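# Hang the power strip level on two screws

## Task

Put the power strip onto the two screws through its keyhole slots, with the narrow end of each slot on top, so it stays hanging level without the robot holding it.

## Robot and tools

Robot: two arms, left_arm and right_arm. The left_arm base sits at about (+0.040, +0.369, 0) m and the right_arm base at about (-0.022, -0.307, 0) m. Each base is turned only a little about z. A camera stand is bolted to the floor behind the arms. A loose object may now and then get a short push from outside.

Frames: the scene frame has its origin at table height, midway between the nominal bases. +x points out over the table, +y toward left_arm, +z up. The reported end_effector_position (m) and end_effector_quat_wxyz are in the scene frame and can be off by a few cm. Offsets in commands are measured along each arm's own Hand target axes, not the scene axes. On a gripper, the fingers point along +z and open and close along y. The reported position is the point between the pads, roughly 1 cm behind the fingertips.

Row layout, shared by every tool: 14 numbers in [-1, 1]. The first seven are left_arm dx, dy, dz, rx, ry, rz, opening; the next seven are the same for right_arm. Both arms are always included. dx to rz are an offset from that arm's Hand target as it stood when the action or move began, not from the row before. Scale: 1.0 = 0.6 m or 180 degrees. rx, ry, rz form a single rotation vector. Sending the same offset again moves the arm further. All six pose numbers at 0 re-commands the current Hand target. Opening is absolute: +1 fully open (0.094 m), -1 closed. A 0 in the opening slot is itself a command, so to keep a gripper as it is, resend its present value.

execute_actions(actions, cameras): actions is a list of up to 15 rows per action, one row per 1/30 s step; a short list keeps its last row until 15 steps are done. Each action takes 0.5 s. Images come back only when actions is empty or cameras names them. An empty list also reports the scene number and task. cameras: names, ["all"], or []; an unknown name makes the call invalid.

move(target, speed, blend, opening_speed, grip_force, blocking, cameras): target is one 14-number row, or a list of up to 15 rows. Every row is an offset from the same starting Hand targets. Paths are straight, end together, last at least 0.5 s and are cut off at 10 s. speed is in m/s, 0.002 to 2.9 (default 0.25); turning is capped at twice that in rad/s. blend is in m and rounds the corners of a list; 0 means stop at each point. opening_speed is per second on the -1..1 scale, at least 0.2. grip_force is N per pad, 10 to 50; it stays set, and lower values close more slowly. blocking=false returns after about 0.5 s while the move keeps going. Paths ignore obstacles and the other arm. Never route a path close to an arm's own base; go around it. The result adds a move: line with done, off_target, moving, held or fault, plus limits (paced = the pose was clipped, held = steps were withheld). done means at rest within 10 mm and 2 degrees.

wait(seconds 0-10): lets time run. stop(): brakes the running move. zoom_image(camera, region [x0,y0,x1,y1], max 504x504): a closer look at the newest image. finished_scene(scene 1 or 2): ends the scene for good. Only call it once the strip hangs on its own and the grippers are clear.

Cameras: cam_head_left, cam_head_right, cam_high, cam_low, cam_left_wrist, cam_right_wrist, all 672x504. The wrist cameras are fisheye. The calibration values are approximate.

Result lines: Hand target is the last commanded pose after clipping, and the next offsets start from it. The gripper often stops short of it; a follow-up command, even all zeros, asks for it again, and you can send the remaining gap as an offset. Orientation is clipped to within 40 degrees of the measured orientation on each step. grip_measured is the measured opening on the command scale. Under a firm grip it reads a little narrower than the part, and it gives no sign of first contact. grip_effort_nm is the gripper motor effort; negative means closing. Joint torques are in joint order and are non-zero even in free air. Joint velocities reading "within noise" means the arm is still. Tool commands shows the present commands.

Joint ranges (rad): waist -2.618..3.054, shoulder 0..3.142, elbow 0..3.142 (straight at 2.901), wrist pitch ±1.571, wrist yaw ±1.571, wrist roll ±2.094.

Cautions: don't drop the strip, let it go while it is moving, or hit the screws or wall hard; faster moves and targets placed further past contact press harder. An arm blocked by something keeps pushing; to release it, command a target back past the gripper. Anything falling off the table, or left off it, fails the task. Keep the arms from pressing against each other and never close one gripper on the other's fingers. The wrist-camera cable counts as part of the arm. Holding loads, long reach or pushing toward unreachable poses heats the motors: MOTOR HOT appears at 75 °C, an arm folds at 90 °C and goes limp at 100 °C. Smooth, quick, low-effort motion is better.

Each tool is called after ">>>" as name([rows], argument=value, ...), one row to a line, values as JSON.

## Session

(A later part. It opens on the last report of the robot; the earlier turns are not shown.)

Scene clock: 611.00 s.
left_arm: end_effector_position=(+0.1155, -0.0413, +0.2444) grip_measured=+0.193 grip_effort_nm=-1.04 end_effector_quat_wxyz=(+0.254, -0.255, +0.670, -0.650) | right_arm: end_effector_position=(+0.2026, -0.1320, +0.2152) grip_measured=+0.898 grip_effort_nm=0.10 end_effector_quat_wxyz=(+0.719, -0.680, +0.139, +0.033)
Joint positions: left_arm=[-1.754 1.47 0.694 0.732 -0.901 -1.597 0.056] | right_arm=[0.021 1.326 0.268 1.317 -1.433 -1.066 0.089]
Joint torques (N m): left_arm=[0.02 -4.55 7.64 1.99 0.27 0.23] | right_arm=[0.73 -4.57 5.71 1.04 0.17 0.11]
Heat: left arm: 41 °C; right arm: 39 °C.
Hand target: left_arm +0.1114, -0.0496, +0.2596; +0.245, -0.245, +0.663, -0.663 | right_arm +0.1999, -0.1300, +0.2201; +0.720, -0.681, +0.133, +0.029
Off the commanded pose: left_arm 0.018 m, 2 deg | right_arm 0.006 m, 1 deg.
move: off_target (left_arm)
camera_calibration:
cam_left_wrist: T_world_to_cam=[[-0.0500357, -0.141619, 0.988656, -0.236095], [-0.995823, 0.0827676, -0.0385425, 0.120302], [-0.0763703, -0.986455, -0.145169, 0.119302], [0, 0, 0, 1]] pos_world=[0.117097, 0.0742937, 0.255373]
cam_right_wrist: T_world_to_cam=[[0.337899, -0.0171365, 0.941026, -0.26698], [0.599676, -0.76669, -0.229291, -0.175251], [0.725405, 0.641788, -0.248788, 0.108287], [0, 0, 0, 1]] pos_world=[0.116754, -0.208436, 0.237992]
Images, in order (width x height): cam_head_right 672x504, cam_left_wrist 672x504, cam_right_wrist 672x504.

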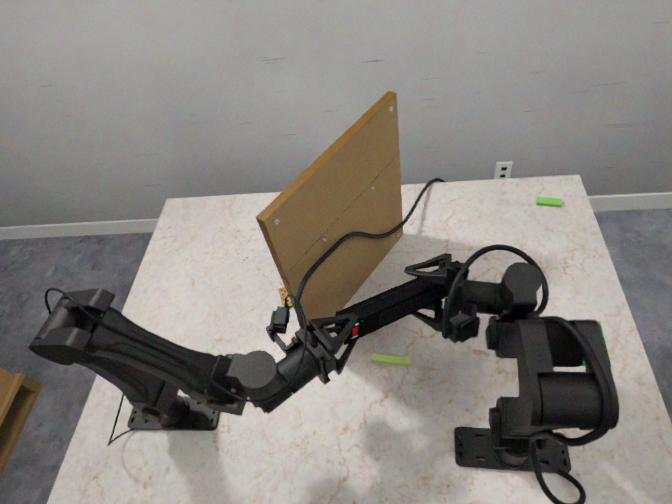

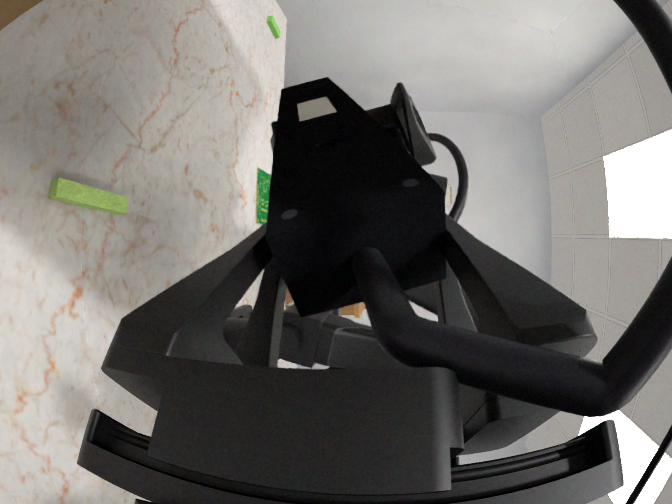

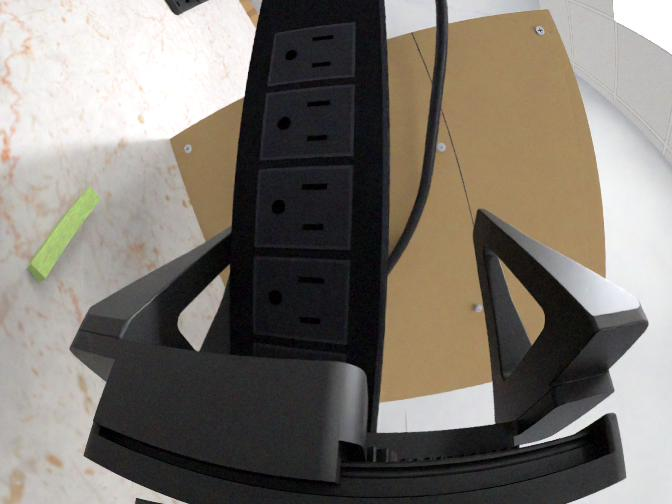

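>>> move([
  [0,0,0,0,0,0,-0.5,0,0.035,0,0,0,0,0.9],
  [0,0,0,0,0,0,-0.5,0,0.035,-0.15,0,0,0,0.9],
], cameras=["cam_left_wrist","cam_right_wrist","cam_head_right","cam_high"], speed=0.12, blend=0.005)

>>> zoom_image(camera="cam_left_wrist", region=[270, 60, 450, 240])

Scene clock: 619.63 s.
left_arm: end_effector_position=(+0.1106, -0.0458, +0.2331) grip_measured=+0.187 grip_effort_nm=-1.04 end_effector_quat_wxyz=(+0.252, -0.233, +0.690, -0.637) | right_arm: end_effector_position=(+0.1846, -0.2159, +0.1976) grip_measured=+0.898 grip_effort_nm=0.09 end_effector_quat_wxyz=(+0.701, -0.654, +0.265, -0.105)
Joint positions: left_arm=[-1.754 1.477 0.694 0.688 -0.866 -1.594 0.056] | right_arm=[-0.476 1.02 0.029 1.359 -1.557 -0.966 0.089]
Joint torques (N m): left_arm=[0.02 -5.38 7.6 2.5 -0.15 0.18] | right_arm=[-0.83 -0.68 4.86 0.94 0.17 0.07]
Heat: left arm: 41 °C; right arm: 37 °C.
Hand target: left_arm +0.1114, -0.0496, +0.2595; +0.245, -0.245, +0.663, -0.663 | right_arm +0.1816, -0.2174, +0.1961; +0.720, -0.681, +0.133, +0.030
Off the commanded pose: left_arm 0.027 m, 5 deg | right_arm 0.004 m, 22 deg.
joint sent to its limit (right arm) — joint 5 (wrist yaw), lower limit. The joint targets are off in orientation, not in position.
move: off_target (left_arm, right_arm)
camera_calibration:
cam_left_wrist: T_world_to_cam=[[-0.0642433, -0.192318, 0.979228, -0.224302], [-0.991879, 0.120242, -0.0414581, 0.11733], [-0.109771, -0.973938, -0.198481, 0.129564], [0, 0, 0, 1]] pos_world=[0.11619, 0.0689423, 0.250223]
cam_right_wrist: T_world_to_cam=[[0.313398, -0.110247, 0.943201, -0.261915], [0.274418, -0.940349, -0.201095, -0.215786], [0.909108, 0.321854, -0.264449, 0.0708973], [0, 0, 0, 1]] pos_world=[0.0768457, -0.254608, 0.222394]
Images, in order (width x height): cam_head_right 672x504, cam_high 672x504, cam_left_wrist 672x504, cam_right_wrist 672x504.

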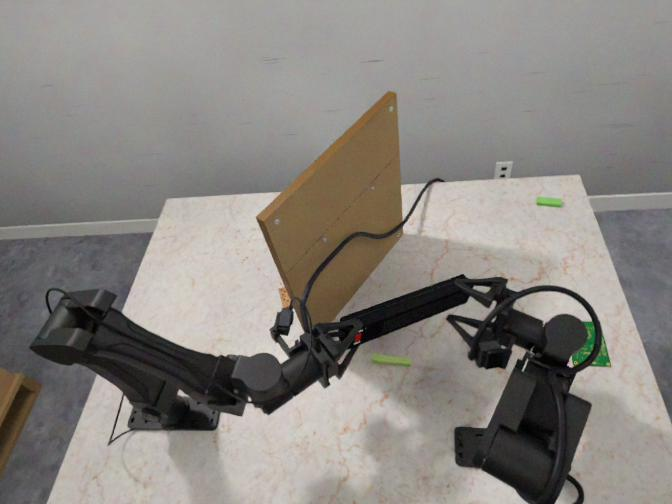

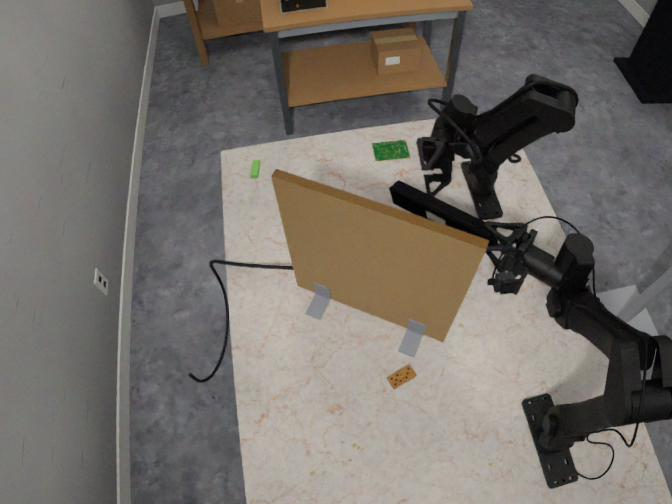

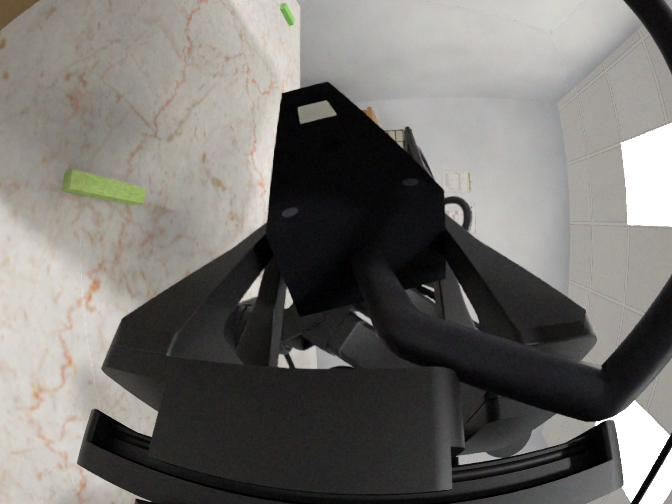

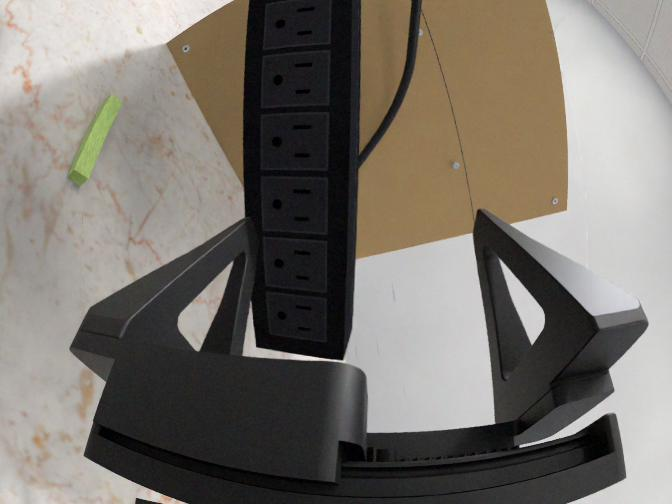

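Scaled by 2.800 from the camera's 672x504 image, which has a finer 960x720 frame.

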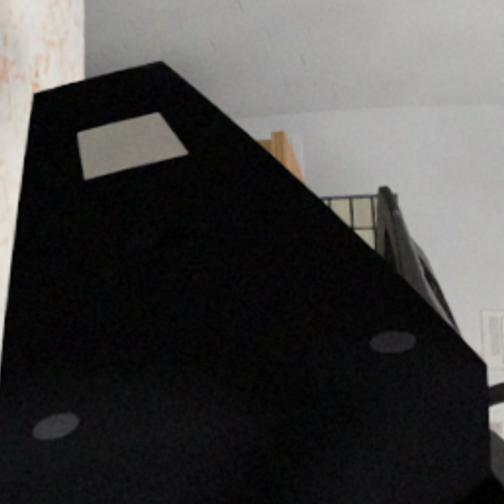

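>>> zoom_image(camera="cam_left_wrist", region=[305, 125, 365, 170])

Scaled by 8.400 from the camera's 672x504 image, which has a finer 960x720 frame.

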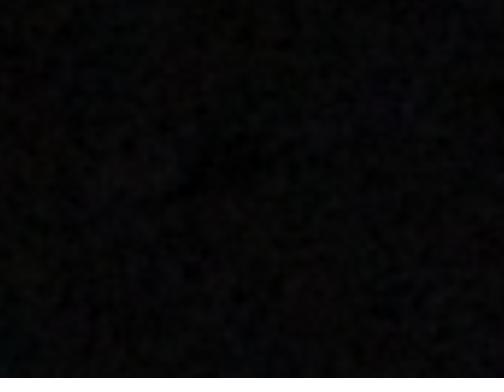

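>>> move(target=[-0.042,-0.05,0.162,0.035,0,0,-0.5,0.057,-0.151,-0.056,0.005,0.148,-0.076,0.9], cameras=["cam_left_wrist","cam_right_wrist","cam_head_right","cam_head_left"], speed=0.1)

Scene clock: 659.60 s.
left_arm: end_effector_position=(+0.1922, -0.0974, +0.2364) grip_measured=+0.187 grip_effort_nm=-1.04 end_effector_quat_wxyz=(+0.266, -0.223, +0.684, -0.641) | right_arm: end_effector_position=(+0.2274, -0.2582, +0.2707) grip_measured=+0.898 grip_effort_nm=0.09 end_effector_quat_wxyz=(+0.678, -0.671, +0.216, -0.211)
Joint positions: left_arm=[-1.484 1.678 0.872 0.762 -0.604 -1.518 0.056] | right_arm=[-0.559 1.091 0.339 1.356 -1.558 -0.956 0.089]
Joint torques (N m): left_arm=[0.09 -7.21 9.33 3.25 0 0.16] | right_arm=[-0.47 -0.83 8.36 0.66 0.31 0.01]
Heat: left arm: 41 °C; right arm: 36 °C.
Hand target: left_arm +0.1938, -0.1070, +0.2894; +0.258, -0.232, +0.626, -0.699 | right_arm +0.2298, -0.2618, +0.2750; +0.674, -0.674, +0.214, -0.214
Off the commanded pose: left_arm 0.054 m, 9 deg | right_arm 0.006 m, 1 deg.
joint sent to its limit (right arm) — joint 5 (wrist yaw), lower limit. The joint targets still meet the commanded pose.
move: off_target (left_arm)
camera_calibration:
cam_left_wrist: T_world_to_cam=[[-0.100248, -0.190396, 0.976575, -0.22456], [-0.990135, 0.115663, -0.0790903, 0.212769], [-0.0978952, -0.97487, -0.200113, 0.0869959], [0, 0, 0, 1]] pos_world=[0.196675, 0.0174448, 0.253536]
cam_right_wrist: T_world_to_cam=[[0.1224, -0.0107912, 0.992422, -0.293191], [0.218385, -0.97514, -0.0375376, -0.293157], [0.968156, 0.221325, -0.117, -0.0143776], [0, 0, 0, 1]] pos_world=[0.113827, -0.285851, 0.278282]
Images, in order (width x height): cam_head_left 672x504, cam_head_right 672x504, cam_left_wrist 672x504, cam_right_wrist 672x504.

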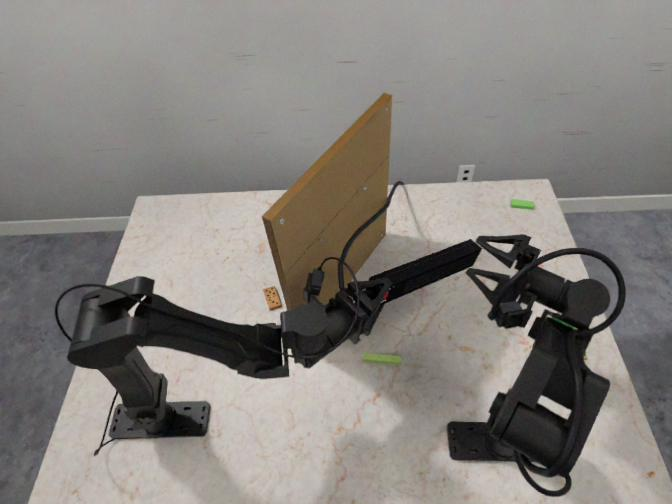

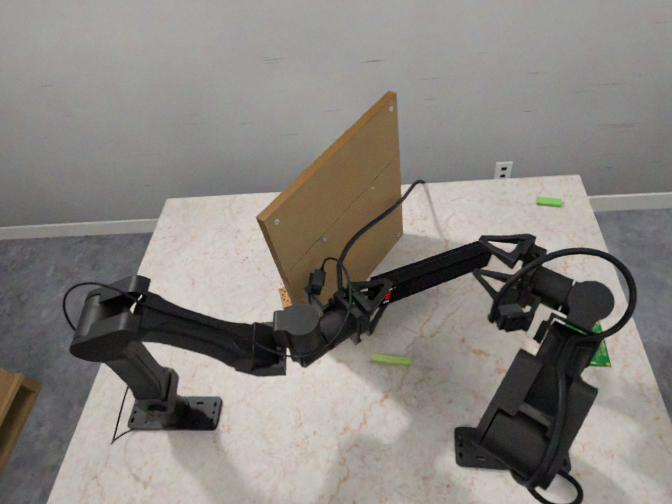

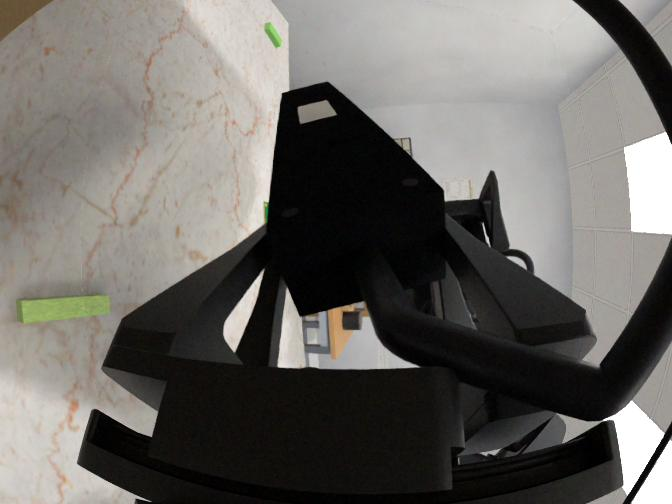

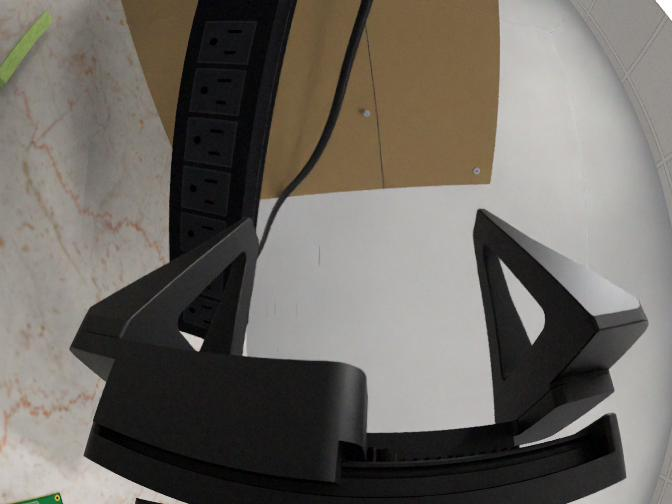

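>>> move(target=[0,-0.03,0,0.05,0,0,-0.5,-0.17,0.0,0,0,0,0,0.9], cameras=["cam_left_wrist","cam_right_wrist","cam_head_right","cam_head_left"], speed=0.1)

Scene clock: 669.43 s.
left_arm: end_effector_position=(+0.1938, -0.1047, +0.2604) grip_measured=+0.187 grip_effort_nm=-1.04 end_effector_quat_wxyz=(-0.281, +0.209, -0.628, +0.695) | right_arm: end_effector_position=(+0.1473, -0.2030, +0.2783) grip_measured=+0.898 grip_effort_nm=0.09 end_effector_quat_wxyz=(+0.676, -0.672, +0.206, -0.219)
Joint positions: left_arm=[-1.479 1.754 0.872 1.032 -0.591 -1.423 0.056] | right_arm=[-0.559 0.507 0.152 1.332 -1.557 -0.61 0.089]
Joint torques (N m): left_arm=[0.09 -7.73 7.65 3.29 0.19 0.24] | right_arm=[-0.25 1.57 5.63 0.26 0.53 0.09]
Heat: left arm: 42 °C; right arm: 37 °C.
Hand target: left_arm +0.1926, -0.1054, +0.3074; -0.275, +0.211, -0.569, +0.746 | right_arm +0.1464, -0.2031, +0.2749; +0.674, -0.674, +0.214, -0.214
Off the commanded pose: left_arm 0.047 m, 9 deg | right_arm 0.004 m, 1 deg.
joint sent to its limit (right arm) — joint 5 (wrist yaw), lower limit. The joint targets still meet the commanded pose.
move: off_target (left_arm)
camera_calibration:
cam_left_wrist: T_world_to_cam=[[-0.192671, -0.0610111, 0.979365, -0.218515], [-0.977328, 0.10123, -0.185964, 0.240903], [-0.087795, -0.992991, -0.0791319, 0.0494314], [0, 0, 0, 1]] pos_world=[0.197679, 0.0113666, 0.262717]
cam_right_wrist: T_world_to_cam=[[0.0986936, 0.00137868, 0.995117, -0.285102], [0.221734, -0.974889, -0.0206405, -0.226628], [0.9701, 0.222689, -0.096521, 0.0461689], [0, 0, 0, 1]] pos_world=[0.0336006, -0.230826, 0.283488]
Images, in order (width x height): cam_head_left 672x504, cam_head_right 672x504, cam_left_wrist 672x504, cam_right_wrist 672x504.

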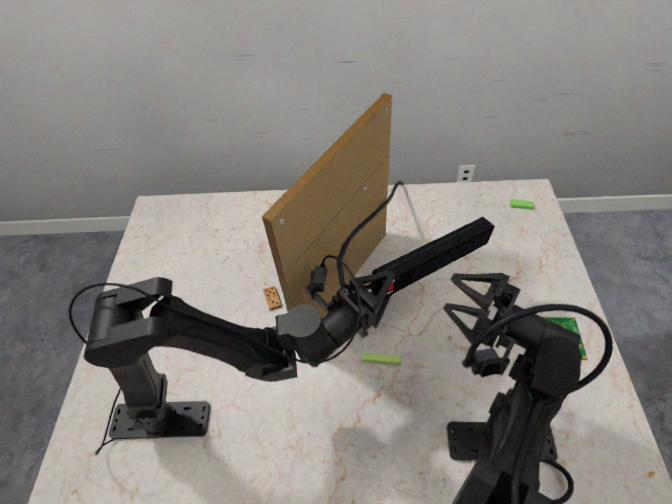

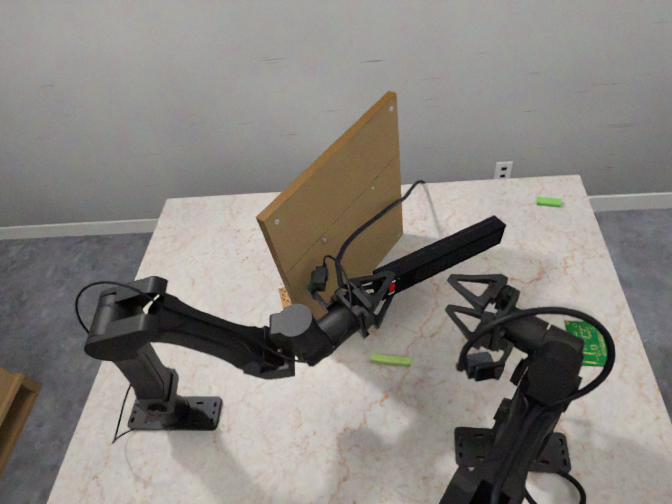

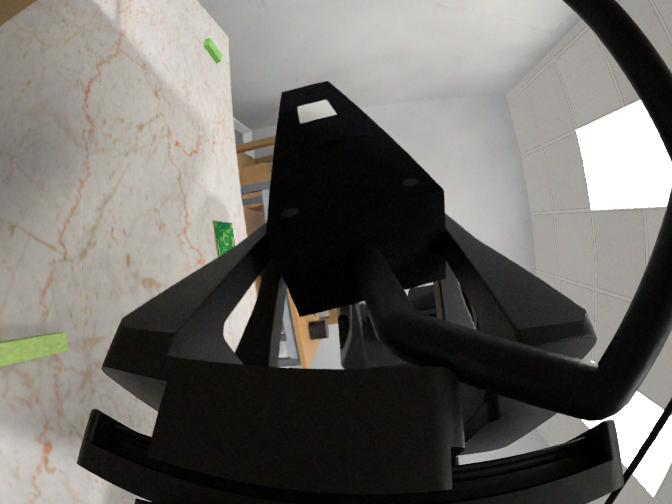

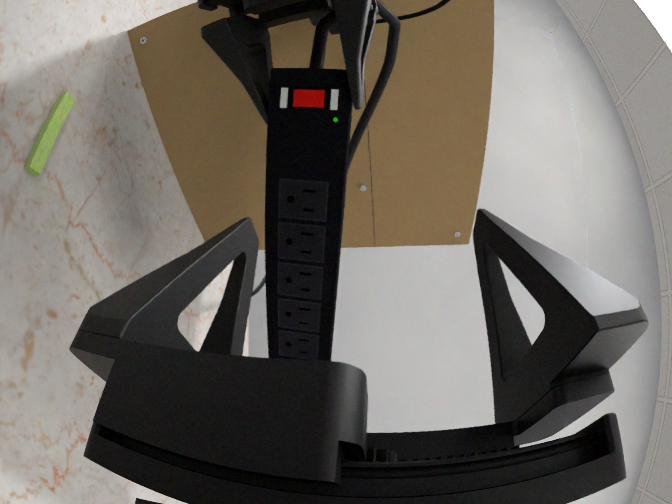

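>>> move(target=[0,0,0,0,-0.083,0,-0.5,0.147,0.05,0,0,0,0,0.9], cameras=["cam_right_wrist","cam_head_right","cam_head_left"], speed=0.1)

Scene clock: 699.47 s.
left_arm: end_effector_position=(+0.1968, -0.1039, +0.2677) grip_measured=+0.187 grip_effort_nm=-1.04 end_effector_quat_wxyz=(-0.363, +0.291, -0.577, +0.671) | right_arm: end_effector_position=(+0.2165, -0.2506, +0.2392) grip_measured=+0.898 grip_effort_nm=0.09 end_effector_quat_wxyz=(+0.679, -0.669, +0.222, -0.206)
Joint positions: left_arm=[-1.561 1.884 1.005 1.152 -0.919 -1.324 0.056] | right_arm=[-0.559 1.073 0.219 1.338 -1.558 -1.061 0.089]
Joint torques (N m): left_arm=[-0.75 -8.42 8.49 2.76 0.09 0.21] | right_arm=[-0.38 -0.59 8.09 0.84 0.24 -0.01]
Heat: left arm: 42 °C; right arm: 37 °C.
Hand target: left_arm +0.1926, -0.1055, +0.3074; -0.347, +0.306, -0.528, +0.712 | right_arm +0.2185, -0.2539, +0.2450; +0.674, -0.674, +0.213, -0.214
Off the commanded pose: left_arm 0.040 m, 8 deg | right_arm 0.007 m, 2 deg.
joint sent to its limit (right arm) — joint 5 (wrist yaw), lower limit. The joint targets still meet the commanded pose.
move: off_target (left_arm)
camera_calibration:
cam_right_wrist: T_world_to_cam=[[0.135634, -0.018898, 0.990579, -0.264906], [0.21685, -0.97501, -0.0482929, -0.281656], [0.966736, 0.221357, -0.128146, -0.00613857], [0, 0, 0, 1]] pos_world=[0.102942, -0.278264, 0.248021]
Images, in order (width x height): cam_head_left 672x504, cam_head_right 672x504, cam_right_wrist 672x504.

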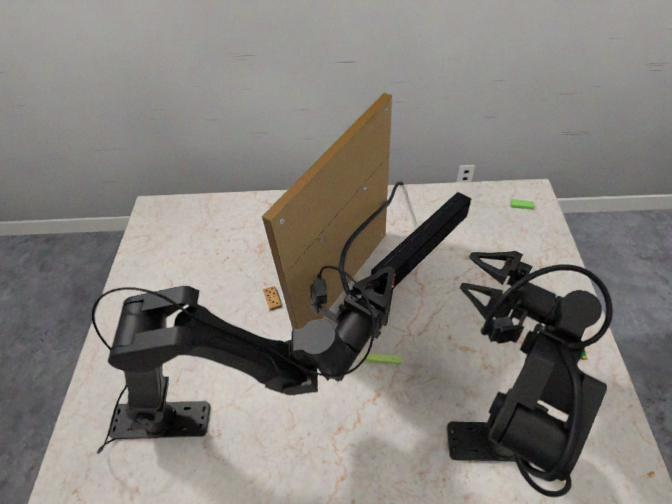

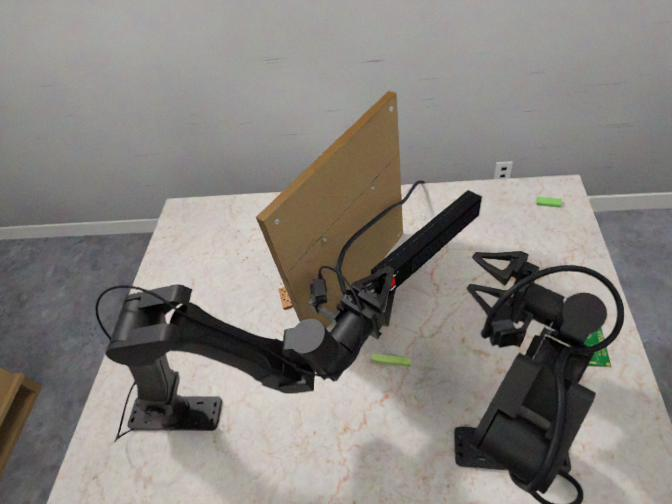

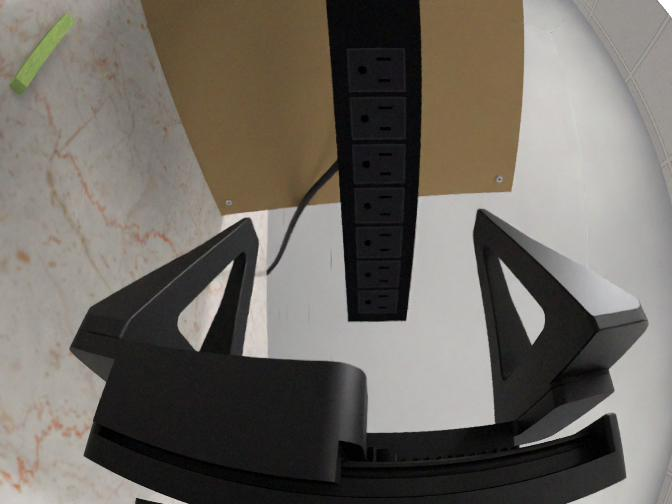

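>>> move(target=[0,0,0,0,-0.05,0,-0.5,0.01,-0.038,0.11,0,0,0,0.9], cameras=["cam_right_wrist","cam_head_right","cam_head_left","cam_high"], speed=0.1)

Scene clock: 720.90 s.
left_arm: end_effector_position=(+0.1987, -0.1027, +0.2749) grip_measured=+0.187 grip_effort_nm=-1.04 end_effector_quat_wxyz=(-0.409, +0.350, -0.537, +0.649) | right_arm: end_effector_position=(+0.2623, -0.2057, +0.2577) grip_measured=+0.898 grip_effort_nm=0.09 end_effector_quat_wxyz=(+0.674, -0.673, +0.222, -0.210)
Joint positions: left_arm=[-1.596 1.988 1.134 1.269 -1.114 -1.209 0.056] | right_arm=[-0.212 0.994 0.427 0.556 -1.207 -1.564 0.089]
Joint torques (N m): left_arm=[-0.98 -9.03 8.24 2.37 0.34 0.21] | right_arm=[0.62 -2.88 9.68 1.07 -0.01 0]
Heat: left arm: 43 °C; right arm: 37 °C.
Hand target: left_arm +0.1926, -0.1055, +0.3072; -0.387, +0.361, -0.500, +0.686 | right_arm +0.2614, -0.2034, +0.2677; +0.674, -0.674, +0.214, -0.214
Off the commanded pose: left_arm 0.033 m, 7 deg | right_arm 0.010 m, 1 deg.
move: off_target (left_arm)
camera_calibration:
cam_right_wrist: T_world_to_cam=[[0.13348, -0.00632343, 0.991031, -0.285563], [0.212118, -0.976624, -0.0348012, -0.24938], [0.968085, 0.214861, -0.129018, -0.0595185], [0, 0, 0, 1]] pos_world=[0.148634, -0.232569, 0.266644]
Images, in order (width x height): cam_head_left 672x504, cam_head_right 672x504, cam_high 672x504, cam_right_wrist 672x504.

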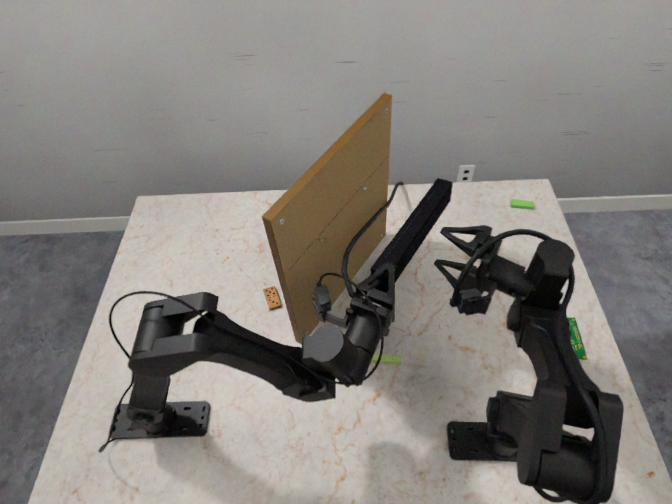

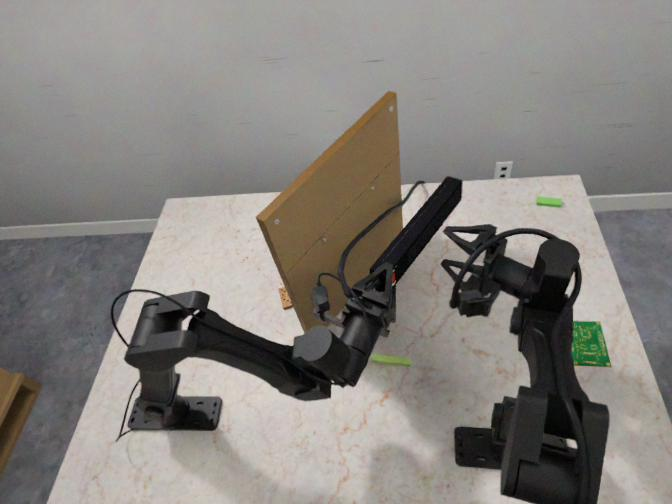

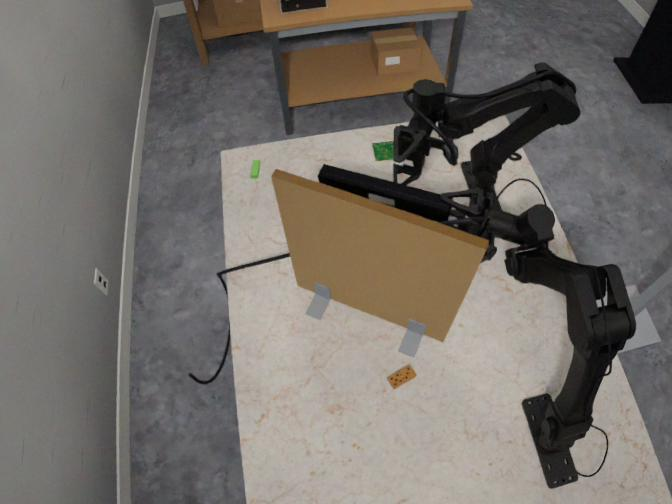

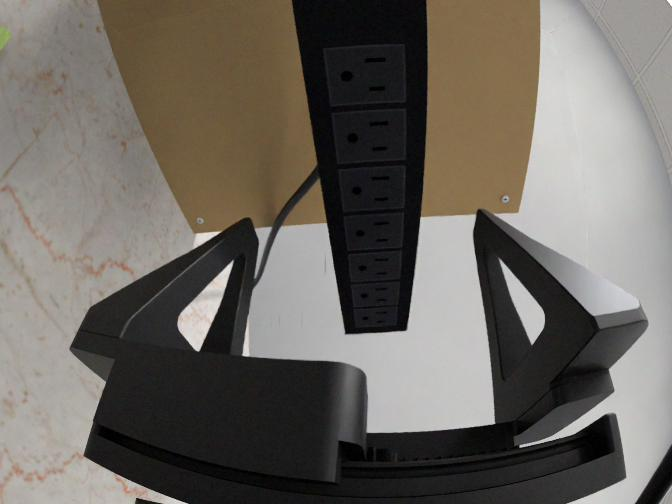

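>>> move([
  [0,0,0,0,0,0,-0.5,0.01,-0.022,0,0,0,0,0.9],
  [0,0,0,0,0,0,-0.5,0.01,-0.022,0.1,0,0,0,0.9],
], cameras=["cam_left_wrist","cam_right_wrist","cam_high","cam_head_left"], speed=0.1)

Scene clock: 740.83 s.
left_arm: end_effector_position=(+0.1987, -0.1027, +0.2749) grip_measured=+0.187 grip_effort_nm=-1.04 end_effector_quat_wxyz=(-0.409, +0.350, -0.537, +0.649) | right_arm: end_effector_position=(+0.2975, -0.1603, +0.2714) grip_measured=+0.898 grip_effort_nm=0.09 end_effector_quat_wxyz=(+0.671, -0.676, +0.224, -0.207)
Joint positions: left_arm=[-1.596 1.988 1.134 1.269 -1.114 -1.209 0.056] | right_arm=[0.036 1.122 0.557 0.54 -0.959 -1.57 0.089]
Joint torques (N m): left_arm=[-0.96 -9.11 8.23 2.38 0.34 0.21] | right_arm=[0.65 -1.92 9.76 1.58 -0.01 0.02]
Heat: left arm: 43 °C; right arm: 39 °C.
Hand target: left_arm +0.1926, -0.1055, +0.3072; -0.387, +0.361, -0.500, +0.686 | right_arm +0.3009, -0.1578, +0.2809; +0.674, -0.674, +0.214, -0.214
Off the commanded pose: left_arm 0.033 m, 7 deg | right_arm 0.010 m, 2 deg.
move: off_target (left_arm)
camera_calibration:
cam_left_wrist: T_world_to_cam=[[-0.166651, -0.044137, 0.985028, -0.236688], [-0.930063, -0.324705, -0.171901, 0.191172], [0.327431, -0.944785, 0.0130624, -0.049826], [0, 0, 0, 1]] pos_world=[0.154673, 0.00455318, 0.266657]
cam_right_wrist: T_world_to_cam=[[0.143756, -0.000149778, 0.989613, -0.305255], [0.212642, -0.976637, -0.0310372, -0.213255], [0.966498, 0.214896, -0.140365, -0.0980008], [0, 0, 0, 1]] pos_world=[0.183947, -0.187258, 0.281709]
Images, in order (width x height): cam_head_left 672x504, cam_high 672x504, cam_left_wrist 672x504, cam_right_wrist 672x504.

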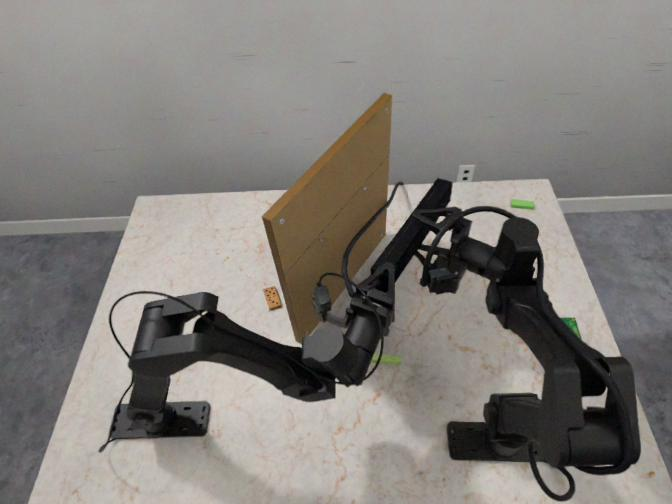

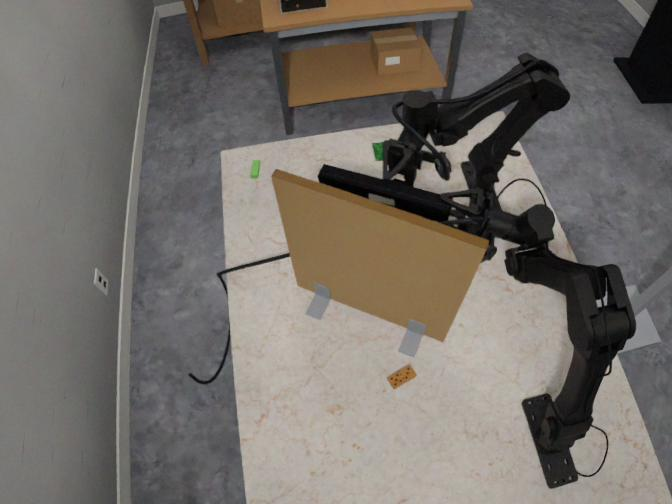

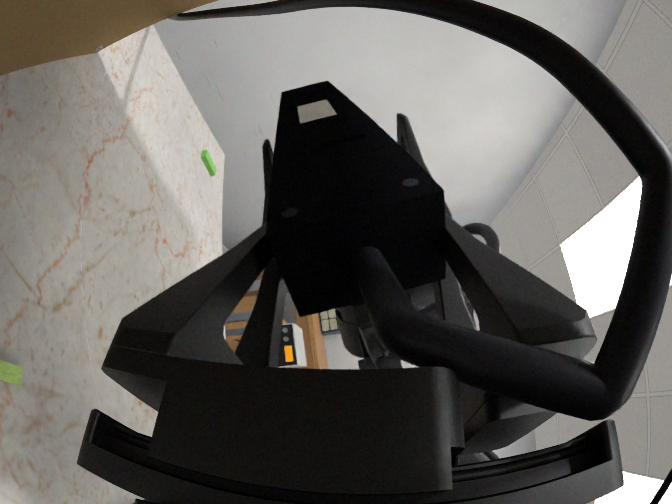

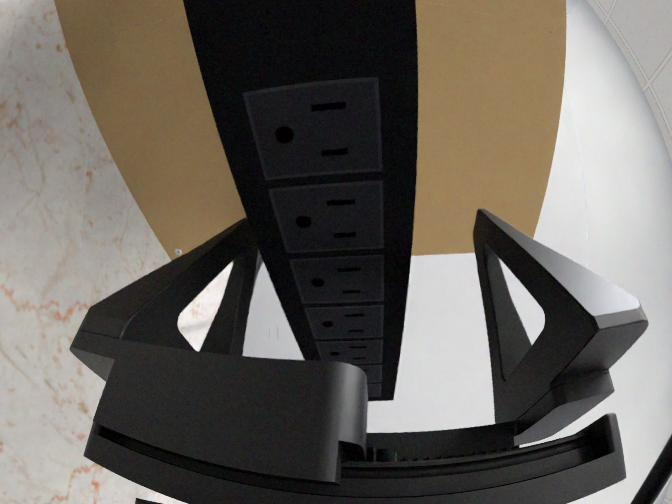

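>>> move([
  [0,0,0,0,0,0,-0.5,0,0.021,0,0,0,0,0.9],
  [0,0,0,0,0,0,-0.5,0,0.021,0,0,0,0,-0.5],
], cameras=["cam_left_wrist","cam_right_wrist"], speed=0.1, opening_speed=0.5)

Scene clock: 765.30 s.
left_arm: end_effector_position=(+0.1985, -0.1016, +0.2813) grip_measured=+0.187 grip_effort_nm=-1.04 end_effector_quat_wxyz=(-0.405, +0.355, -0.527, +0.657) | right_arm: end_effector_position=(+0.3016, -0.1606, +0.2718) grip_measured=+0.074 grip_effort_nm=-1.05 end_effector_quat_wxyz=(+0.674, -0.673, +0.215, -0.218)
Joint positions: left_arm=[-1.597 1.988 1.141 1.297 -1.114 -1.202 0.056] | right_arm=[0.036 1.149 0.551 0.602 -0.957 -1.572 0.05]
Joint torques (N m): left_arm=[-0.9 -8.75 7.98 2.05 0.38 0.18] | right_arm=[0.76 -2.29 6.86 1.61 -0.01 0]
Heat: left arm: 43 °C; right arm: 40 °C.
Hand target: left_arm +0.1927, -0.1055, +0.3072; -0.387, +0.361, -0.500, +0.686 | right_arm +0.3009, -0.1578, +0.2685; +0.674, -0.674, +0.213, -0.214
Off the commanded pose: left_arm 0.027 m, 5 deg | right_arm 0.005 m, 1 deg.
move: off_target (left_arm)
camera_calibration:
cam_left_wrist: T_world_to_cam=[[-0.168978, -0.0153726, 0.9855, -0.239634], [-0.929398, -0.330387, -0.164513, 0.189688], [0.328125, -0.943721, 0.0415409, -0.0568936], [0, 0, 0, 1]] pos_world=[0.154471, 0.00529498, 0.269728]
cam_right_wrist: T_world_to_cam=[[0.113317, 0.000705115, 0.993559, -0.297975], [0.210847, -0.97724, -0.0233539, -0.216076], [0.970929, 0.212135, -0.110886, -0.111629], [0, 0, 0, 1]] pos_world=[0.187708, -0.187267, 0.278631]
Images, in order (width x height): cam_left_wrist 672x504, cam_right_wrist 672x504.

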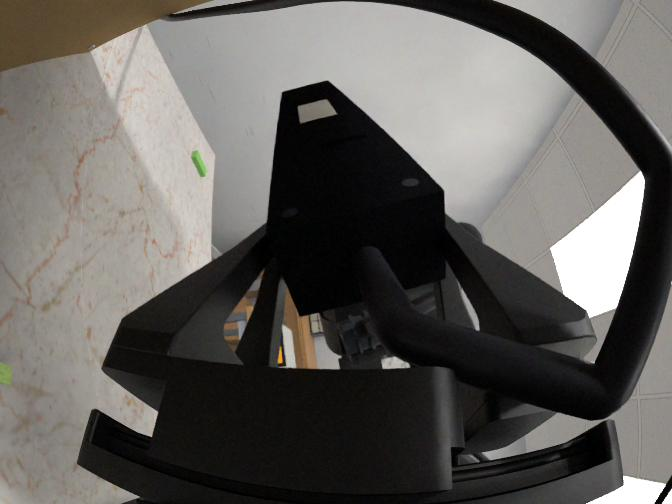

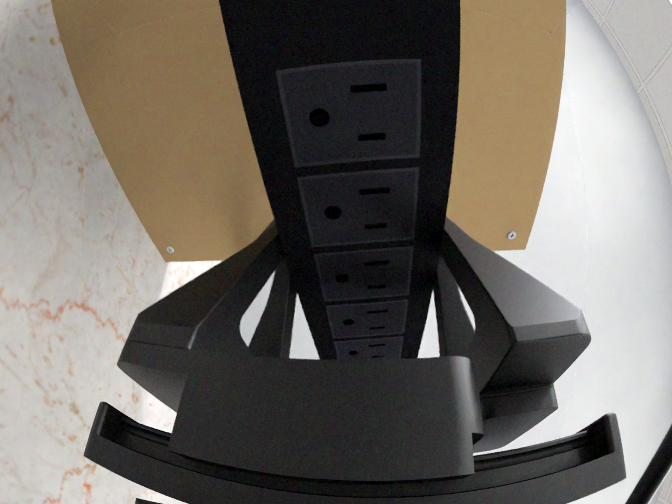

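>>> zoom_image(camera="cam_left_wrist", region=[320, 110, 390, 165])

Scaled by 7.200 from the camera's 672x504 image, which has a finer 960x720 frame.

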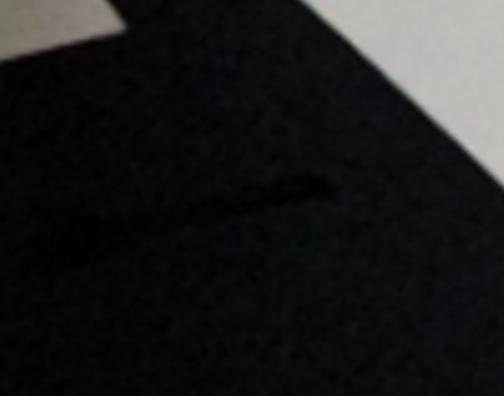

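>>> move([
  [0,0.026,0,-0.028,0,0,-0.5,0,0,0,0,0,0,-0.5],
  [0,0.026,0,-0.028,0,0,0.9,0,0,0,0,0,0,-0.5],
], cameras=["cam_left_wrist","cam_right_wrist","cam_head_right"], speed=0.1, opening_speed=0.6)

Scene clock: 796.70 s.
left_arm: end_effector_position=(+0.1987, -0.1063, +0.2695) grip_measured=+0.897 grip_effort_nm=0.12 end_effector_quat_wxyz=(-0.384, +0.376, -0.540, +0.647) | right_arm: end_effector_position=(+0.3052, -0.1634, +0.2572) grip_measured=+0.074 grip_effort_nm=-1.05 end_effector_quat_wxyz=(+0.662, -0.678, +0.240, -0.210)
Joint positions: left_arm=[-1.6 1.975 1.154 1.144 -1.135 -1.348 0.089] | right_arm=[0.036 1.157 0.54 0.559 -0.93 -1.584 0.05]
Joint torques (N m): left_arm=[-0.53 -10.92 7.08 1.36 0.28 -0.03] | right_arm=[0.73 -3.18 7.83 1.97 -0.36 0.09]
Heat: left arm: 43 °C; right arm: 38 °C.
Hand target: left_arm +0.1952, -0.1087, +0.2922; -0.371, +0.377, -0.529, +0.663 | right_arm +0.3009, -0.1578, +0.2683; +0.674, -0.674, +0.214, -0.214
Off the commanded pose: left_arm 0.023 m, 3 deg | right_arm 0.013 m, 3 deg.
move: off_target (left_arm, right_arm); target 2's new opening was sent with left_arm's hand 0.022 m and 3 deg from that target
camera_calibration:
cam_left_wrist: T_world_to_cam=[[-0.103465, -0.0106881, 0.994576, -0.243024], [-0.940495, -0.324348, -0.101325, 0.172219], [0.323672, -0.945877, 0.0235066, -0.0553663], [0, 0, 0, 1]] pos_world=[0.154747, 0.000891776, 0.260457]
cam_right_wrist: T_world_to_cam=[[0.164845, 0.00445547, 0.986309, -0.297129], [0.183935, -0.982586, -0.0263031, -0.211776], [0.969017, 0.185753, -0.162794, -0.106607], [0, 0, 0, 1]] pos_world=[0.191238, -0.186961, 0.270136]
Images, in order (width x height): cam_head_right 672x504, cam_left_wrist 672x504, cam_right_wrist 672x504.

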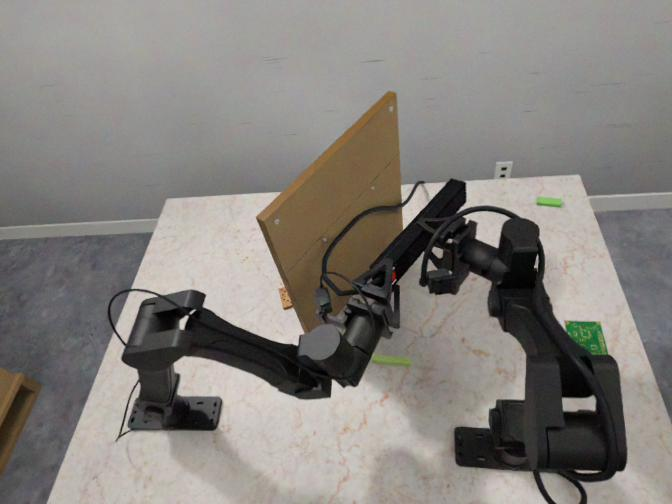

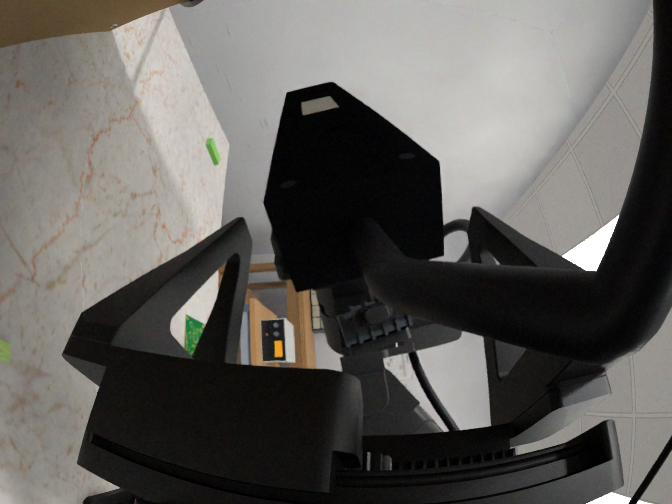

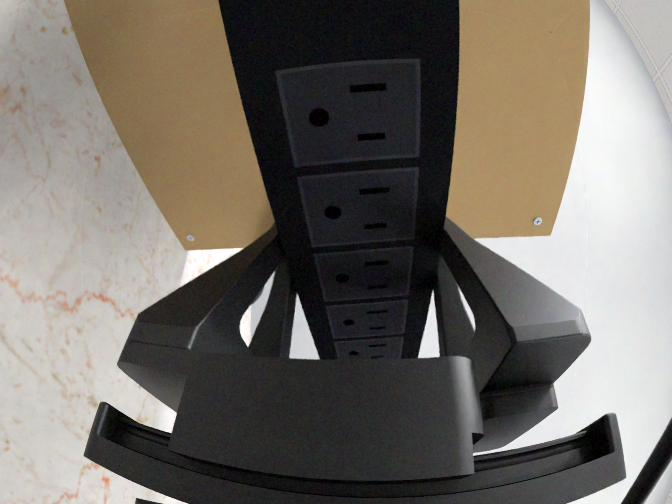

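>>> move([
  [0,0,-0.217,0,0,0,0.9,0,0,0,0,0,0,-0.5],
  [-0.218,-0.022,-0.12,-0.043,-0.115,0.043,0.9,0,0,0,0,0,0,-0.5],
], cameras=["cam_left_wrist","cam_right_wrist","cam_head_right"], speed=0.15, blend=0.02)

Scene clock: 883.60 s.
left_arm: end_effector_position=(+0.1864, +0.0351, +0.2757) grip_measured=+0.897 grip_effort_nm=0.12 end_effector_quat_wxyz=(+0.474, -0.474, +0.527, -0.522) | right_arm: end_effector_position=(+0.3052, -0.1634, +0.2572) grip_measured=+0.074 grip_effort_nm=-1.05 end_effector_quat_wxyz=(+0.662, -0.678, +0.240, -0.210)
Joint positions: left_arm=[-1.695 1.71 0.85 1.52 -1.579 -0.906 0.089] | right_arm=[0.036 1.157 0.54 0.559 -0.93 -1.584 0.05]
Joint torques (N m): left_arm=[0.08 -7.8 3.77 0.91 0.28 0.03] | right_arm=[0.72 -3.29 7.72 1.97 -0.36 0.11]
Heat: left arm: 41 °C; right arm: 39 °C.
Hand target: left_arm +0.1872, +0.0405, +0.2801; +0.477, -0.478, +0.521, -0.521 | right_arm +0.3009, -0.1578, +0.2683; +0.674, -0.674, +0.214, -0.214
Off the commanded pose: left_arm 0.007 m, 1 deg | right_arm 0.013 m, 3 deg.
joint sent to its limit (left arm) — joint 5 (wrist yaw), lower limit. The joint targets still meet the commanded pose.
move: off_target (right_arm)
camera_calibration:
cam_left_wrist: T_world_to_cam=[[0.0361805, -0.132666, 0.9905, -0.269601], [-0.79355, -0.606261, -0.052215, 0.176091], [0.607428, -0.784122, -0.127212, 0.0652087], [0, 0, 0, 1]] pos_world=[0.109882, 0.122122, 0.28453]
cam_right_wrist: T_world_to_cam=[[0.164845, 0.00445547, 0.986309, -0.297129], [0.183935, -0.982586, -0.0263031, -0.211776], [0.969017, 0.185753, -0.162794, -0.106607], [0, 0, 0, 1]] pos_world=[0.191238, -0.186961, 0.270136]
Images, in order (width x height): cam_head_right 672x504, cam_left_wrist 672x504, cam_right_wrist 672x504.

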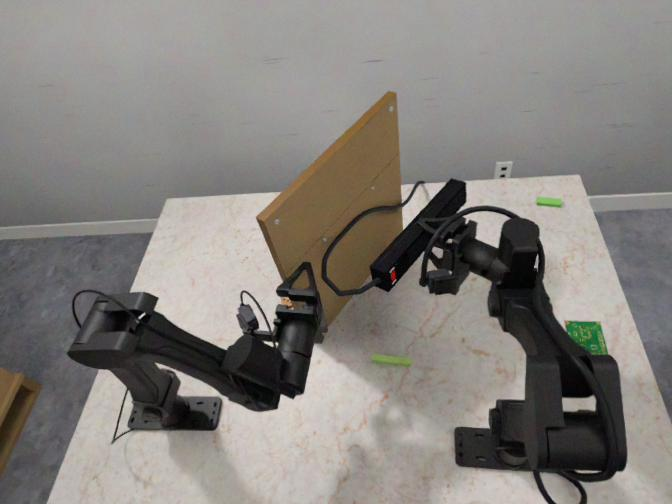

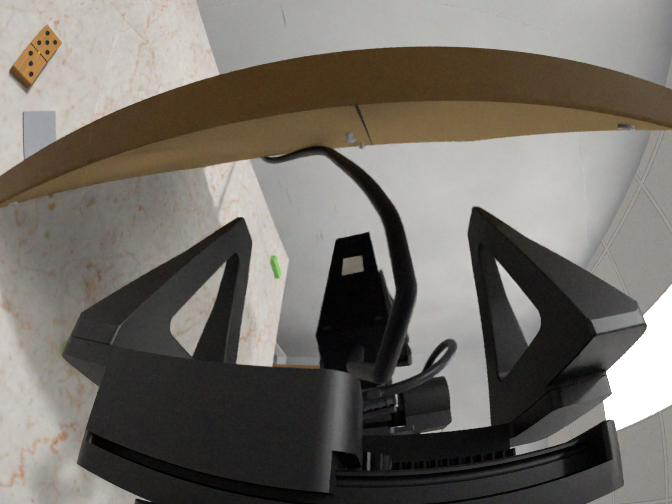

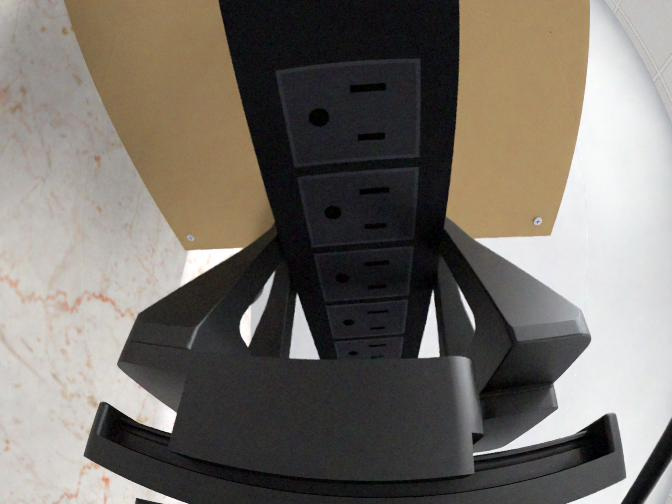

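>>> zoom_image(camera="cam_left_wrist", region=[310, 90, 430, 180])

>>> zoom_image(camera="cam_left_wrist", region=[290, 220, 440, 390])

Scaled by 4.200 from the camera's 672x504 image, which has a finer 960x720 frame.

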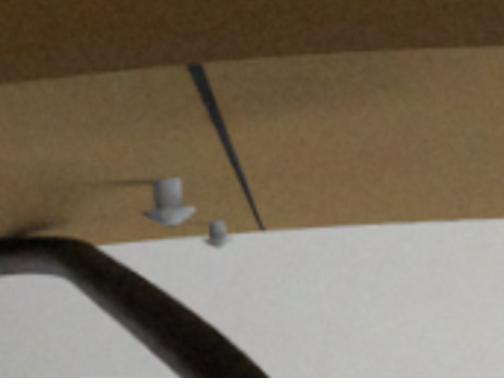

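Scaled by 2.965 from the camera's 672x504 image, which has a finer 960x720 frame.

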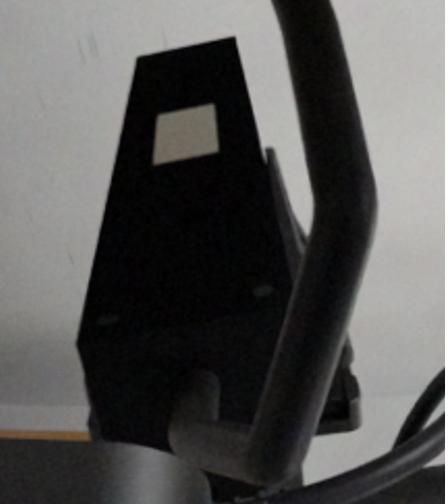

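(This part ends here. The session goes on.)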